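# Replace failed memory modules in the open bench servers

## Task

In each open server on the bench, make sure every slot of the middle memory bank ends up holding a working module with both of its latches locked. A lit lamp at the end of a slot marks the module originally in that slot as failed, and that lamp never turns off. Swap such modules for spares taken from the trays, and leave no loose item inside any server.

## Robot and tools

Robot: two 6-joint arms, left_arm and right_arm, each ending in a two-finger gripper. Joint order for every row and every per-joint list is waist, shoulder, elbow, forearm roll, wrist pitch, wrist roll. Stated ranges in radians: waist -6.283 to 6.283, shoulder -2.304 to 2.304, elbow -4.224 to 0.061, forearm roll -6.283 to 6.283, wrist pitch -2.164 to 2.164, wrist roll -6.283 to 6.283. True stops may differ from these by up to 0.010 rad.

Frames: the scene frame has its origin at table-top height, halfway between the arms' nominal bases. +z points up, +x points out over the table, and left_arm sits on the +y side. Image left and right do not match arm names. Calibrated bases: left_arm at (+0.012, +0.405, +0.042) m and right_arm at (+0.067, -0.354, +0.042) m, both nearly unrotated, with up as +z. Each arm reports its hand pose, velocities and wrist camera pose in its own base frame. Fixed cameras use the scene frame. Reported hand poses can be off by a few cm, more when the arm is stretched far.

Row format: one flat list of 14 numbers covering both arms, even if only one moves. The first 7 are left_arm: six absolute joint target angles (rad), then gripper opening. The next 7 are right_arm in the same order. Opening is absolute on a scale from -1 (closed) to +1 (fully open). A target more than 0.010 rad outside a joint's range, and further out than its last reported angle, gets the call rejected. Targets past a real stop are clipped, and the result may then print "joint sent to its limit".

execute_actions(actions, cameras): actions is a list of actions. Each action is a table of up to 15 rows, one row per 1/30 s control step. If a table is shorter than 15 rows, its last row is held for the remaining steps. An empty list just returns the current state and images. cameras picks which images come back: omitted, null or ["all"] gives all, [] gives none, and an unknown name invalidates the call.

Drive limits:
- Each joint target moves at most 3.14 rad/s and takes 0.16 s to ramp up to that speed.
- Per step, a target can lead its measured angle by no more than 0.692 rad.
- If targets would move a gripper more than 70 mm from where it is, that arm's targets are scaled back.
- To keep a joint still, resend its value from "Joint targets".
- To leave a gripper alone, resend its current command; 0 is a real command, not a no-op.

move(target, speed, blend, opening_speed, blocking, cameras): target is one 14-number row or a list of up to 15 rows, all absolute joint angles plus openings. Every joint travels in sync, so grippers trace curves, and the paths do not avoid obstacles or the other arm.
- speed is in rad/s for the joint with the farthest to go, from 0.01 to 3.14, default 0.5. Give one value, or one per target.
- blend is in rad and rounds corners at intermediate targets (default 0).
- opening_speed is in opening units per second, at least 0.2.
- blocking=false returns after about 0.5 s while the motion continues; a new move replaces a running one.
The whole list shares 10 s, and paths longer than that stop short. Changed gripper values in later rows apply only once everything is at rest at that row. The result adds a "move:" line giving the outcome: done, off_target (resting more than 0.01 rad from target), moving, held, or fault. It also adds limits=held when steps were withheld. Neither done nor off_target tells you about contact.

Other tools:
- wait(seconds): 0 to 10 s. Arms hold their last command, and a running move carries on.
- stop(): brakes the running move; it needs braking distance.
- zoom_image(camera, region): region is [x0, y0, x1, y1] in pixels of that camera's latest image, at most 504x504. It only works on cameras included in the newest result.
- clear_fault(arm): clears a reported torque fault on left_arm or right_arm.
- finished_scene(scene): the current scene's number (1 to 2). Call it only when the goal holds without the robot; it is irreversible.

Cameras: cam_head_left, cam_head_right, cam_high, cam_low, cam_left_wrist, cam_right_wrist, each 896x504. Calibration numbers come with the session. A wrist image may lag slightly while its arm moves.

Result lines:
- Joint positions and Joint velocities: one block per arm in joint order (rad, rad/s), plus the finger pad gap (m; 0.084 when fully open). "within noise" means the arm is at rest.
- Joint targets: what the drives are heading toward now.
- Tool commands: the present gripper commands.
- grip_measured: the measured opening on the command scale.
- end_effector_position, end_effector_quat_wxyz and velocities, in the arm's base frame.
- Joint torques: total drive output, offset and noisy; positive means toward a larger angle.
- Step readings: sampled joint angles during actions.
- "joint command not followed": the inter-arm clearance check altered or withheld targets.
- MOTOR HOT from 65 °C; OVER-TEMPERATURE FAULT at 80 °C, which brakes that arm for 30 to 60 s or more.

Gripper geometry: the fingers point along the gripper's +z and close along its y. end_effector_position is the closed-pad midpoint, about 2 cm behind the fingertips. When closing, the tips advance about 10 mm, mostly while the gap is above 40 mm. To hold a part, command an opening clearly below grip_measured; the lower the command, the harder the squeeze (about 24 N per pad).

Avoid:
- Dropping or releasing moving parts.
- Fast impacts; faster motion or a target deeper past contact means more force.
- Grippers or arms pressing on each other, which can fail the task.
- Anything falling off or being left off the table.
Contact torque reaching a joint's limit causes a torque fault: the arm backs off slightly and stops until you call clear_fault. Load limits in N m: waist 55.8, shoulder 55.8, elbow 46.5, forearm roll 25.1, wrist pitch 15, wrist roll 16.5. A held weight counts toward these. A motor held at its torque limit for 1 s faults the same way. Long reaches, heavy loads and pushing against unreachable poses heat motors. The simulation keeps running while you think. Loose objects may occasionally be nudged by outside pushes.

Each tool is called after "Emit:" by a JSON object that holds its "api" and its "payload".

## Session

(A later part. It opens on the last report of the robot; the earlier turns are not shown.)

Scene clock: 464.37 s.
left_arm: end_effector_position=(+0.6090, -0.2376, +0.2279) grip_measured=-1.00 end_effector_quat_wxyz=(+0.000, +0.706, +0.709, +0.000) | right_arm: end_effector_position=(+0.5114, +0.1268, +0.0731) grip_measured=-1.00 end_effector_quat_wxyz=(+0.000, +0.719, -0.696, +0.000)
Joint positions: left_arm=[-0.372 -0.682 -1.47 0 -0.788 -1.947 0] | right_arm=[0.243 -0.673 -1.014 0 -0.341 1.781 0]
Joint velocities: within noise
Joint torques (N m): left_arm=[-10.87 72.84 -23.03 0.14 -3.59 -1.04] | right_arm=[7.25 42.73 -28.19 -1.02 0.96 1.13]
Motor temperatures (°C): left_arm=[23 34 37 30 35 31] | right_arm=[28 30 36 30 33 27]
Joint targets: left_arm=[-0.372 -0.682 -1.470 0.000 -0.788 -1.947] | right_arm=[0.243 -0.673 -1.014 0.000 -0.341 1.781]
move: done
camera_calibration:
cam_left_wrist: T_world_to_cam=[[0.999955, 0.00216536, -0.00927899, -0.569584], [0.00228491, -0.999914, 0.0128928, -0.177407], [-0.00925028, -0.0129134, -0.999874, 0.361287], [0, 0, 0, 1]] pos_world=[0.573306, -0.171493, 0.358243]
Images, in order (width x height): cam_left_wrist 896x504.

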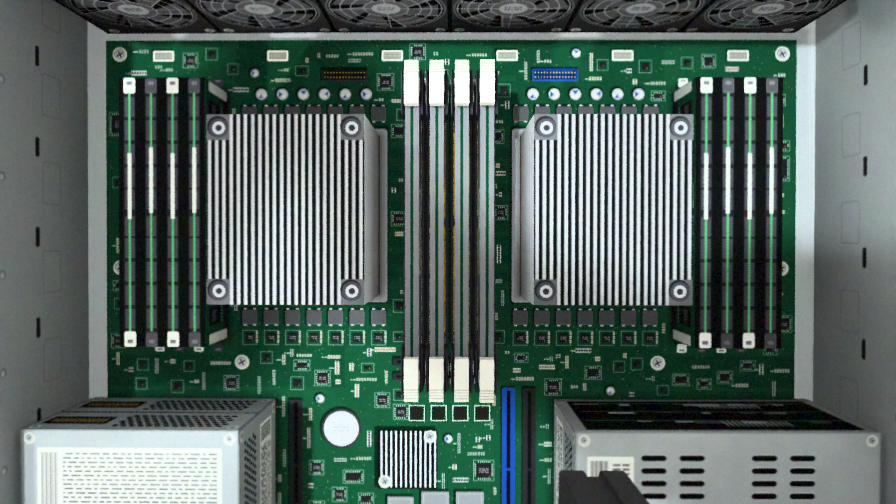

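Emit:
{"api": "move", "payload": {"target": [[-0.267517,-0.83,-1.309,0,-0.479,-1.842317,-1,0.243045,-0.673036,-1.013832,0,-0.340796,1.781345,-1],[-0.267517,-0.865848,-1.313386,0,-0.447538,-1.842317,-1,0.243045,-0.673036,-1.013832,0,-0.340796,1.781345,-1],[-0.267517,-0.878636,-1.316175,0,-0.437539,-1.842317,-1,0.243045,-0.673036,-1.013832,0,-0.340796,1.781345,-1]], "speed": [0.3,0.08,0.03], "cameras": ["cam_left_wrist"]}}

Emit:
{"api": "move", "payload": {"target": [-0.267517,-0.880471,-1.316591,0,-0.43612,-1.842317,-1,0.243045,-0.673036,-1.013832,0,-0.340796,1.781345,-1], "speed": 0.015, "cameras": ["cam_left_wrist"]}}

Emit:
{"api": "move", "payload": {"target": [-0.267517,-0.881022,-1.316716,0,-0.435694,-1.842317,-1,0.243045,-0.673036,-1.013832,0,-0.340796,1.781345,-1], "speed": 0.015, "cameras": ["cam_left_wrist"]}}

Emit:
{"api": "zoom_image", "payload": {"camera": "cam_left_wrist", "region": [380, 150, 680, 364]}}

Scene clock: 468.13 s.
left_arm: end_effector_position=(+0.5947, -0.1630, +0.0462) grip_measured=-1.00 end_effector_quat_wxyz=(+0.000, +0.706, +0.709, +0.000) | right_arm: end_effector_position=(+0.5114, +0.1268, +0.0731) grip_measured=-1.00 end_effector_quat_wxyz=(+0.000, +0.719, -0.696, +0.000)
Joint positions: left_arm=[-0.268 -0.879 -1.316 0 -0.438 -1.842 0] | right_arm=[0.243 -0.673 -1.014 0 -0.341 1.781 0]
Joint velocities: within noise
Joint torques (N m): left_arm=[13.04 54.24 -19.92 0.04 3.5 1.06] | right_arm=[6 40.07 -27.91 -0.7 1.41 1.22]
Motor temperatures (°C): left_arm=[23 34 37 30 35 31] | right_arm=[28 30 36 30 33 27]
Joint targets: left_arm=[-0.268 -0.879 -1.316 0.000 -0.438 -1.842] | right_arm=[0.243 -0.673 -1.014 0.000 -0.341 1.781]
move: done
camera_calibration:
cam_left_wrist: T_world_to_cam=[[0.999955, 0.00216536, -0.00927899, -0.557133], [0.00228491, -0.999914, 0.0128928, -0.100438], [-0.00925028, -0.0129134, -0.999874, 0.180441], [0, 0, 0, 1]] pos_world=[0.559006, -0.0968929, 0.176543]
Images, in order (width x height): cam_left_wrist 896x504.

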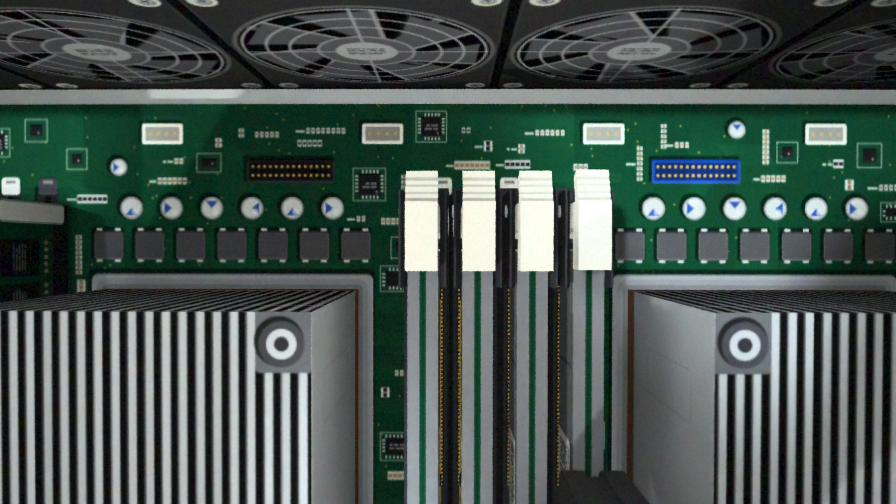

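Scene clock: 468.83 s.
left_arm: end_effector_position=(+0.5947, -0.1630, +0.0453) grip_measured=-1.00 end_effector_quat_wxyz=(+0.000, +0.706, +0.709, +0.000) | right_arm: end_effector_position=(+0.5114, +0.1268, +0.0731) grip_measured=-1.00 end_effector_quat_wxyz=(+0.000, +0.719, -0.696, +0.000)
Joint positions: left_arm=[-0.268 -0.88 -1.317 0 -0.436 -1.842 0] | right_arm=[0.243 -0.673 -1.014 0 -0.341 1.781 0]
Joint velocities: within noise
Joint torques (N m): left_arm=[12.62 28.19 -15.7 0.22 6.08 1.07] | right_arm=[6.4 39.76 -27.97 -0.87 1.49 1.17]
Motor temperatures (°C): left_arm=[23 34 37 30 35 31] | right_arm=[28 30 36 30 33 27]
Joint targets: left_arm=[-0.268 -0.880 -1.317 0.000 -0.436 -1.842] | right_arm=[0.243 -0.673 -1.014 0.000 -0.341 1.781]
move: done
camera_calibration:
cam_left_wrist: T_world_to_cam=[[0.999955, 0.00216536, -0.00927899, -0.557141], [0.00228491, -0.999914, 0.0128928, -0.100426], [-0.00925028, -0.0129134, -0.999874, 0.179541], [0, 0, 0, 1]] pos_world=[0.559006, -0.0968929, 0.175643]
Images, in order (width x height): cam_left_wrist 896x504.

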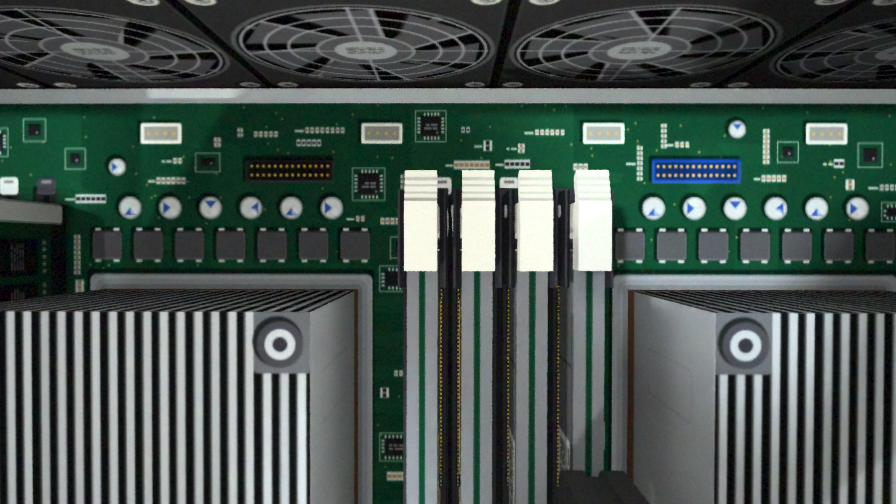

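Scene clock: 469.53 s.
left_arm: end_effector_position=(+0.5948, -0.1630, +0.0450) grip_measured=-1.00 end_effector_quat_wxyz=(+0.000, +0.706, +0.709, +0.000) | right_arm: end_effector_position=(+0.5114, +0.1268, +0.0731) grip_measured=-1.00 end_effector_quat_wxyz=(+0.000, +0.719, -0.696, +0.000)
Joint positions: left_arm=[-0.268 -0.881 -1.317 0 -0.436 -1.842 0] | right_arm=[0.243 -0.673 -1.014 0 -0.341 1.781 0]
Joint velocities: within noise
Joint torques (N m): left_arm=[9.84 16.82 -14.46 0.17 8.64 1.1] | right_arm=[7.52 39.59 -27.79 -0.31 1.54 1.15]
Motor temperatures (°C): left_arm=[23 34 37 30 35 31] | right_arm=[28 30 36 30 33 27]
Joint targets: left_arm=[-0.268 -0.881 -1.317 0.000 -0.436 -1.842] | right_arm=[0.243 -0.673 -1.014 0.000 -0.341 1.781]
move: done
camera_calibration:
cam_left_wrist: T_world_to_cam=[[0.999956, 0.00216715, -0.00907923, -0.55718], [0.00228503, -0.999913, 0.0129933, -0.10044], [-0.00905028, -0.0130134, -0.999874, 0.179119], [0, 0, 0, 1]] pos_world=[0.559006, -0.0968928, 0.175343]
Images, in order (width x height): cam_left_wrist 896x504.

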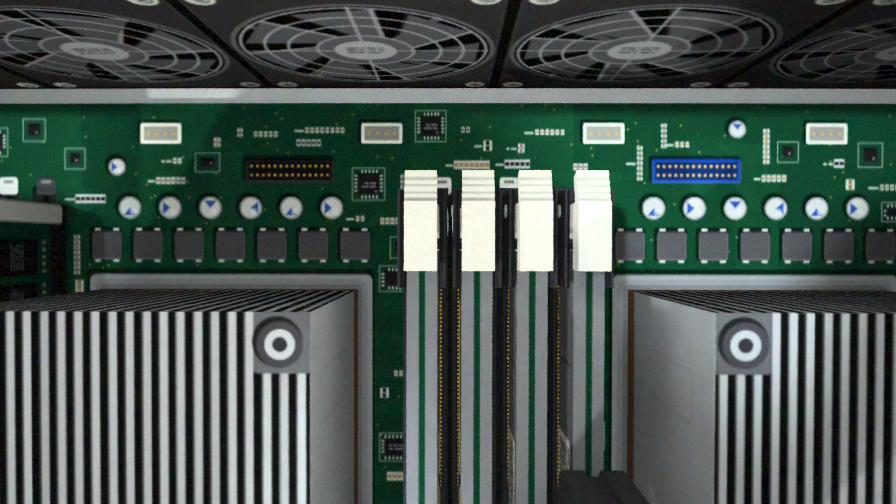

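Scaled by 1.680 from the camera's 896x504 image, which has a finer 1280x720 frame.

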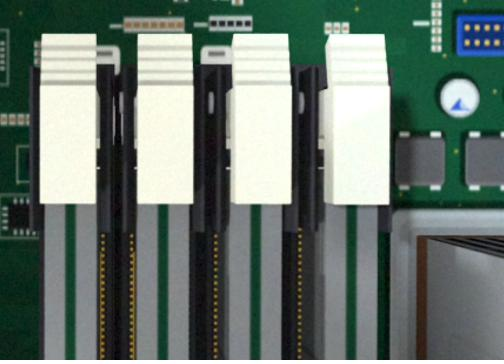

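Emit:
{"api": "move", "payload": {"target": [[-0.267517,-0.878636,-1.316175,0,-0.437539,-1.842317,-1,0.243045,-0.673036,-1.013832,0,-0.340796,1.781345,-1],[-0.267517,-0.865848,-1.313386,0,-0.447538,-1.842317,-1,0.243045,-0.673036,-1.013832,0,-0.340796,1.781345,-1],[-0.372,-0.6824,-1.4701,0,-0.7877,-1.9468,-1,0.243045,-0.673036,-1.013832,0,-0.340796,1.781345,-1]], "speed": [0.03,0.06,0.3], "cameras": ["cam_left_wrist"]}}

Emit:
{"api": "zoom_image", "payload": {"camera": "cam_left_wrist", "region": [390, 345, 510, 435]}}

Emit:
{"api": "zoom_image", "payload": {"camera": "cam_left_wrist", "region": [390, 40, 510, 130]}}

Scene clock: 471.97 s.
left_arm: end_effector_position=(+0.6090, -0.2376, +0.2279) grip_measured=-1.00 end_effector_quat_wxyz=(+0.000, +0.706, +0.709, +0.000) | right_arm: end_effector_position=(+0.5114, +0.1268, +0.0731) grip_measured=-1.00 end_effector_quat_wxyz=(+0.000, +0.719, -0.696, +0.000)
Joint positions: left_arm=[-0.372 -0.682 -1.47 0 -0.788 -1.947 0] | right_arm=[0.243 -0.673 -1.014 0 -0.341 1.781 0]
Joint velocities: within noise
Joint torques (N m): left_arm=[-10.33 72.89 -23.04 0.65 -3.35 -1.2] | right_arm=[6.13 39.15 -28.01 -0.64 1.63 1.13]
Motor temperatures (°C): left_arm=[23 34 37 30 35 31] | right_arm=[28 30 36 30 33 27]
Joint targets: left_arm=[-0.372 -0.682 -1.470 0.000 -0.788 -1.947] | right_arm=[0.243 -0.673 -1.014 0.000 -0.341 1.781]
move: done
camera_calibration:
cam_left_wrist: T_world_to_cam=[[0.999955, 0.00216536, -0.00927899, -0.569584], [0.00228491, -0.999914, 0.0128928, -0.177407], [-0.00925028, -0.0129134, -0.999874, 0.361287], [0, 0, 0, 1]] pos_world=[0.573306, -0.171493, 0.358243]
Images, in order (width x height): cam_left_wrist 896x504.

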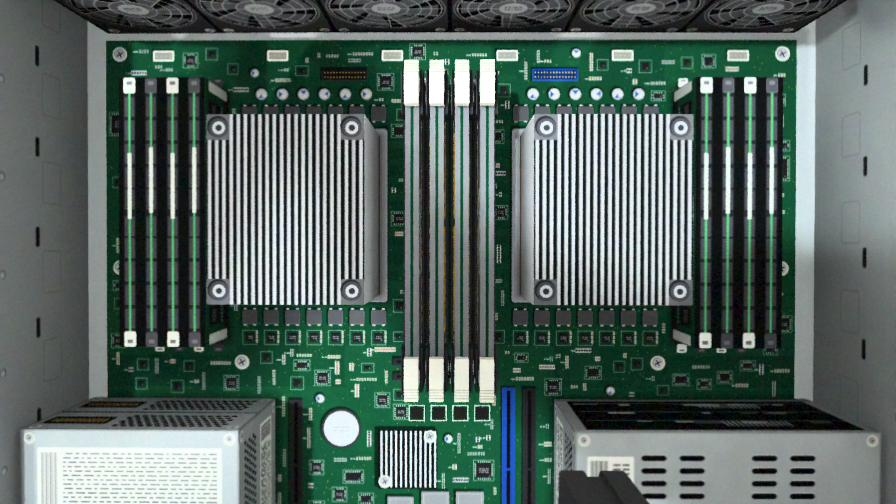

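Scaled by 4.200 from the camera's 896x504 image, which has a finer 1280x720 frame.

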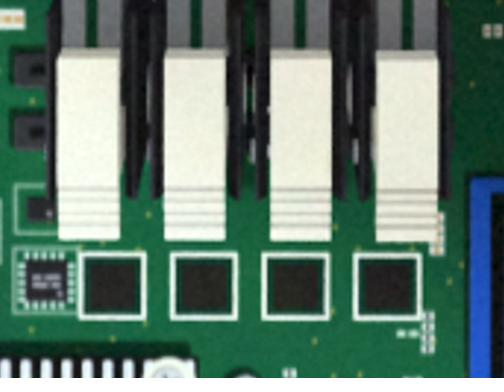

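Scaled by 4.200 from the camera's 896x504 image, which has a finer 1280x720 frame.

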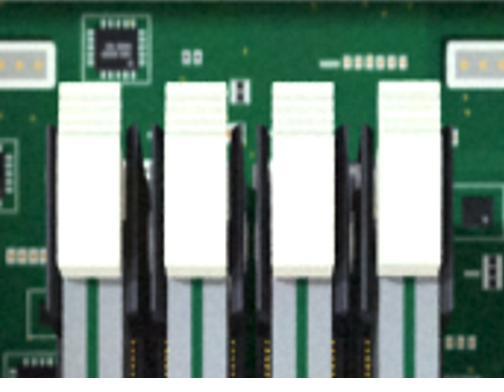

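Emit:
{"api": "move", "payload": {"target": [[-0.267517,-0.83,-1.309,0,-0.479,-1.842317,-1,0.243045,-0.673036,-1.013832,0,-0.340796,1.781345,-1],[-0.267517,-0.865848,-1.313386,0,-0.447538,-1.842317,-1,0.243045,-0.673036,-1.013832,0,-0.340796,1.781345,-1],[-0.267517,-0.878636,-1.316175,0,-0.437539,-1.842317,-1,0.243045,-0.673036,-1.013832,0,-0.340796,1.781345,-1]], "speed": [0.3,0.08,0.03], "cameras": []}}

Emit:
{"api": "move", "payload": {"target": [-0.267517,-0.879554,-1.316383,0,-0.43683,-1.842317,-1,0.243045,-0.673036,-1.013832,0,-0.340796,1.781345,-1], "speed": 0.015, "cameras": []}}

Emit:
{"api": "move", "payload": {"target": [-0.267517,-0.880471,-1.316591,0,-0.43612,-1.842317,-1,0.243045,-0.673036,-1.013832,0,-0.340796,1.781345,-1], "speed": 0.015, "cameras": []}}

Scene clock: 474.77 s.
left_arm: end_effector_position=(+0.5947, -0.1630, +0.0462) grip_measured=-1.00 end_effector_quat_wxyz=(+0.000, +0.706, +0.709, +0.000) | right_arm: end_effector_position=(+0.5114, +0.1268, +0.0731) grip_measured=-1.00 end_effector_quat_wxyz=(+0.000, +0.719, -0.696, +0.000)
Joint positions: left_arm=[-0.268 -0.879 -1.316 0 -0.438 -1.842 0] | right_arm=[0.243 -0.673 -1.014 0 -0.341 1.781 0]
Joint velocities: within noise
Joint torques (N m): left_arm=[12.62 52.87 -20.08 0.23 3.38 1.13] | right_arm=[7.11 38.04 -27.14 -0.67 1.58 1.08]
Motor temperatures (°C): left_arm=[23 34 37 30 35 31] | right_arm=[28 30 36 30 33 27]
Joint targets: left_arm=[-0.268 -0.879 -1.316 0.000 -0.438 -1.842] | right_arm=[0.243 -0.673 -1.014 0.000 -0.341 1.781]
move: done
No camera images: "cameras" was empty.

Scene clock: 475.47 s.
left_arm: end_effector_position=(+0.5947, -0.1630, +0.0456) grip_measured=-1.00 end_effector_quat_wxyz=(+0.000, +0.706, +0.709, +0.000) | right_arm: end_effector_position=(+0.5114, +0.1268, +0.0731) grip_measured=-1.00 end_effector_quat_wxyz=(+0.000, +0.719, -0.696, +0.000)
Joint positions: left_arm=[-0.268 -0.88 -1.316 0 -0.437 -1.842 0] | right_arm=[0.243 -0.673 -1.014 0 -0.341 1.781 0]
Joint velocities: within noise
Joint torques (N m): left_arm=[12.76 50.87 -19.42 0.36 3.7 1.15] | right_arm=[5.75 36.57 -27.09 -0.61 1.54 0.96]
Motor temperatures (°C): left_arm=[23 34 37 30 35 31] | right_arm=[28 30 36 30 33 27]
Joint targets: left_arm=[-0.268 -0.880 -1.316 0.000 -0.437 -1.842] | right_arm=[0.243 -0.673 -1.014 0.000 -0.341 1.781]
move: done
No camera images: "cameras" was empty.

Scene clock: 476.17 s.
left_arm: end_effector_position=(+0.5947, -0.1630, +0.0452) grip_measured=-1.00 end_effector_quat_wxyz=(+0.000, +0.706, +0.709, +0.000) | right_arm: end_effector_position=(+0.5114, +0.1268, +0.0731) grip_measured=-1.00 end_effector_quat_wxyz=(+0.000, +0.719, -0.696, +0.000)
Joint positions: left_arm=[-0.268 -0.88 -1.317 0 -0.436 -1.842 0] | right_arm=[0.243 -0.673 -1.014 0 -0.341 1.781 0]
Joint velocities: within noise
Joint torques (N m): left_arm=[11.43 27.78 -15.16 0.42 6.08 1.15] | right_arm=[8.49 37.13 -27.65 -0.86 1.61 1.09]
Motor temperatures (°C): left_arm=[23 34 37 30 35 31] | right_arm=[28 30 36 30 33 27]
Joint targets: left_arm=[-0.268 -0.880 -1.317 0.000 -0.436 -1.842] | right_arm=[0.243 -0.673 -1.014 0.000 -0.341 1.781]
move: done
No camera images: "cameras" was empty.

Emit:
{"api": "move", "payload": {"target": [-0.267517,-0.881022,-1.316716,0,-0.435694,-1.842317,-1,0.243045,-0.673036,-1.013832,0,-0.340796,1.781345,-1], "speed": 0.015, "cameras": []}}

Emit:
{"api": "move", "payload": {"target": [-0.267517,-0.881389,-1.316799,0,-0.43541,-1.842317,-1,0.243045,-0.673036,-1.013832,0,-0.340796,1.781345,-1], "speed": 0.015, "cameras": []}}

Scene clock: 477.40 s.
left_arm: end_effector_position=(+0.5948, -0.1630, +0.0450) grip_measured=-1.00 end_effector_quat_wxyz=(+0.000, +0.706, +0.709, +0.000) | right_arm: end_effector_position=(+0.5114, +0.1268, +0.0731) grip_measured=-1.00 end_effector_quat_wxyz=(+0.000, +0.719, -0.696, +0.000)
Joint positions: left_arm=[-0.268 -0.881 -1.317 0 -0.436 -1.842 0] | right_arm=[0.243 -0.673 -1.014 0 -0.341 1.781 0]
Joint velocities: within noise
Joint torques (N m): left_arm=[10.1 17.48 -14.35 0.29 8.3 1.12] | right_arm=[7.62 36.47 -27.02 -0.96 1.57 1.05]
Motor temperatures (°C): left_arm=[23 34 37 30 35 31] | right_arm=[28 30 36 30 33 27]
Joint targets: left_arm=[-0.268 -0.881 -1.317 0.000 -0.436 -1.842] | right_arm=[0.243 -0.673 -1.014 0.000 -0.341 1.781]
move: done
No camera images: "cameras" was empty.

Scene clock: 477.90 s.
left_arm: end_effector_position=(+0.5949, -0.1630, +0.0450) grip_measured=-1.00 end_effector_quat_wxyz=(+0.000, +0.706, +0.709, +0.000) | right_arm: end_effector_position=(+0.5114, +0.1268, +0.0731) grip_measured=-1.00 end_effector_quat_wxyz=(+0.000, +0.719, -0.696, +0.000)
Joint positions: left_arm=[-0.268 -0.881 -1.317 0 -0.435 -1.842 0] | right_arm=[0.243 -0.673 -1.014 0 -0.341 1.781 0]
Joint velocities: within noise
Joint torques (N m): left_arm=[9.42 14.53 -14.4 0.42 9.07 1.15] | right_arm=[6.81 37.13 -27.2 -1.19 1.51 1.01]
Motor temperatures (°C): left_arm=[23 34 37 30 35 31] | right_arm=[28 30 36 30 33 27]
Joint targets: left_arm=[-0.268 -0.881 -1.317 0.000 -0.435 -1.842] | right_arm=[0.243 -0.673 -1.014 0.000 -0.341 1.781]
move: done
No camera images: "cameras" was empty.

Emit:
{"api": "move", "payload": {"target": [[-0.267517,-0.878636,-1.316175,0,-0.437539,-1.842317,-1,0.243045,-0.673036,-1.013832,0,-0.340796,1.781345,-1],[-0.267517,-0.865848,-1.313386,0,-0.447538,-1.842317,-1,0.242496,-0.624898,-1.012476,0,-0.387578,1.780796,-1],[-0.372,-0.6824,-1.4701,0,-0.7877,-1.9468,-1,0.375405,-0.455811,-0.986187,0,-0.530376,1.924205,-1]], "speed": [0.03,0.08,0.3], "cameras": ["cam_left_wrist","cam_right_wrist","cam_head_left"]}}

Emit:
{"api": "zoom_image", "payload": {"camera": "cam_left_wrist", "region": [390, 345, 510, 435]}}

Emit:
{"api": "zoom_image", "payload": {"camera": "cam_left_wrist", "region": [390, 40, 510, 130]}}

Emit:
{"api": "zoom_image", "payload": {"camera": "cam_right_wrist", "region": [400, 20, 560, 110]}}

Emit:
{"api": "zoom_image", "payload": {"camera": "cam_right_wrist", "region": [400, 394, 560, 484]}}

Scene clock: 480.87 s.
left_arm: end_effector_position=(+0.6090, -0.2376, +0.2279) grip_measured=-1.00 end_effector_quat_wxyz=(+0.000, +0.706, +0.709, +0.000) | right_arm: end_effector_position=(+0.4806, +0.1894, +0.1781) grip_measured=-1.00 end_effector_quat_wxyz=(+0.000, +0.715, -0.699, +0.000)
Joint positions: left_arm=[-0.372 -0.682 -1.47 0 -0.788 -1.947 0] | right_arm=[0.375 -0.456 -0.986 0 -0.53 1.924 0]
Joint velocities: within noise
Joint torques (N m): left_arm=[-11.34 72.61 -23.23 0.54 -3.27 -0.96] | right_arm=[9.46 48.7 -14.86 -0.9 -1.84 1.52]
Motor temperatures (°C): left_arm=[23 34 37 30 35 31] | right_arm=[28 31 36 30 33 27]
Joint targets: left_arm=[-0.372 -0.682 -1.470 0.000 -0.788 -1.947] | right_arm=[0.375 -0.456 -0.986 0.000 -0.530 1.924]
move: done
camera_calibration:
cam_left_wrist: T_world_to_cam=[[0.999955, 0.00216536, -0.00927899, -0.569584], [0.00228491, -0.999914, 0.0128928, -0.177407], [-0.00925028, -0.0129134, -0.999874, 0.361287], [0, 0, 0, 1]] pos_world=[0.573306, -0.171493, 0.358243]
cam_right_wrist: T_world_to_cam=[[-0.999949, -0.00150247, -0.009961, 0.517335], [-0.00142091, 0.999965, -0.00819066, -0.123772], [0.00997296, -0.00817609, -0.999917, 0.305396], [0, 0, 0, 1]] pos_world=[0.514087, 0.127042, 0.30951]
Images, in order (width x height): cam_head_left 896x504, cam_left_wrist 896x504, cam_right_wrist 896x504.

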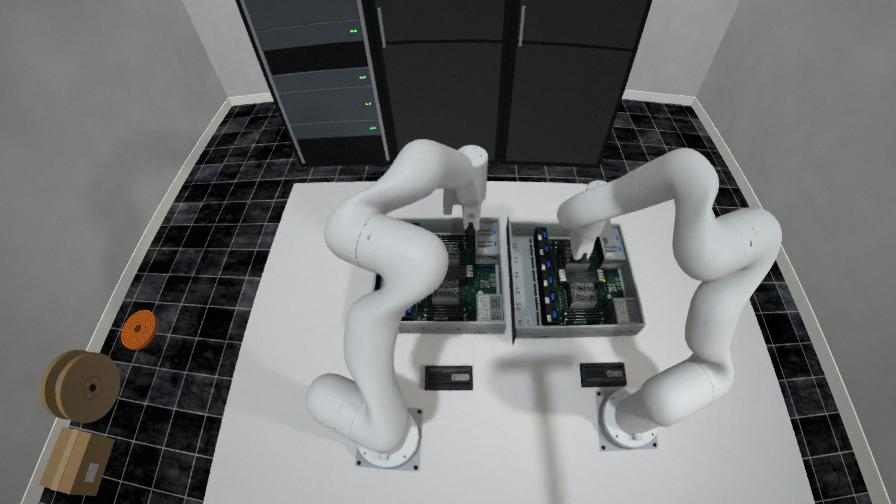

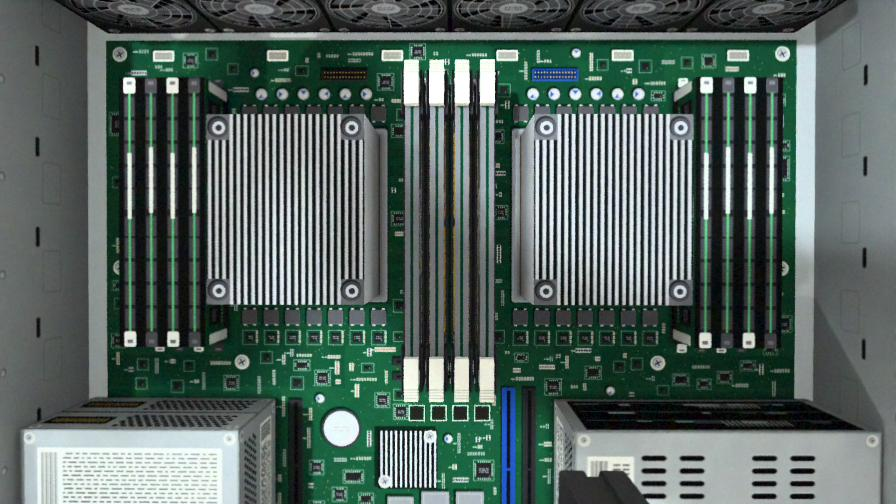

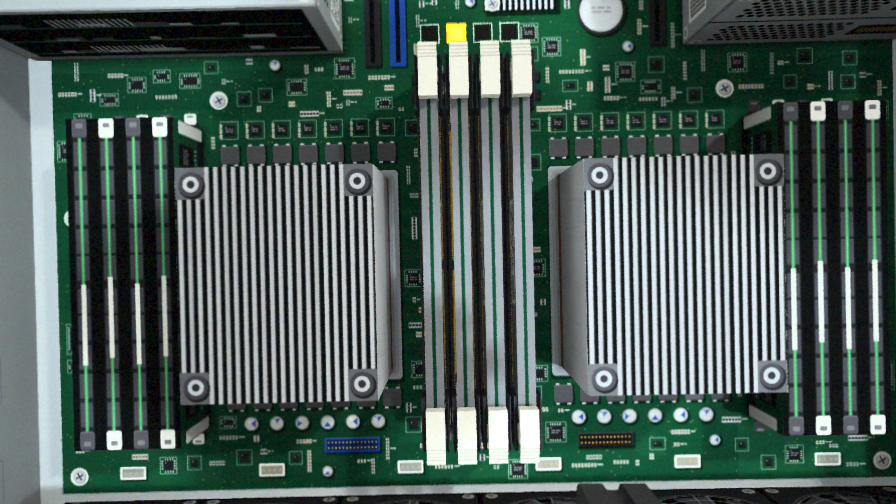

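Scaled by 4.200 from the camera's 896x504 image, which has a finer 1280x720 frame.

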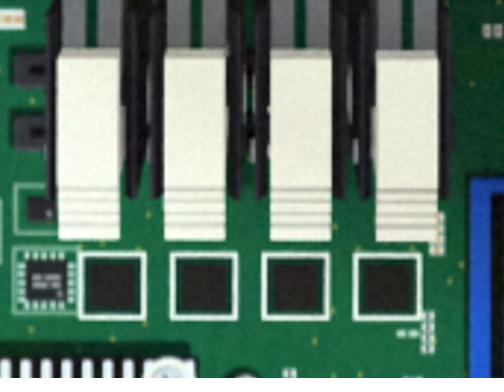

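Scaled by 4.200 from the camera's 896x504 image, which has a finer 1280x720 frame.

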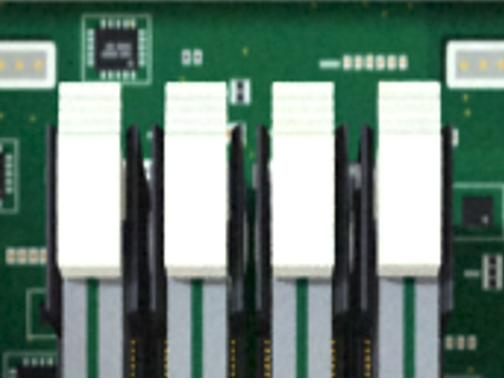

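Scaled by 3.150 from the camera's 896x504 image, which has a finer 1280x720 frame.

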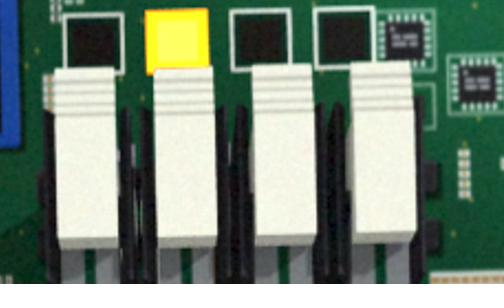

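Scaled by 3.150 from the camera's 896x504 image, which has a finer 1280x720 frame.

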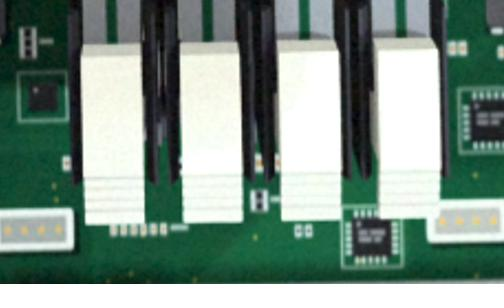

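Emit:
{"api": "finished_scene", "payload": {"scene": 1}}

The scene is finished: the task was done.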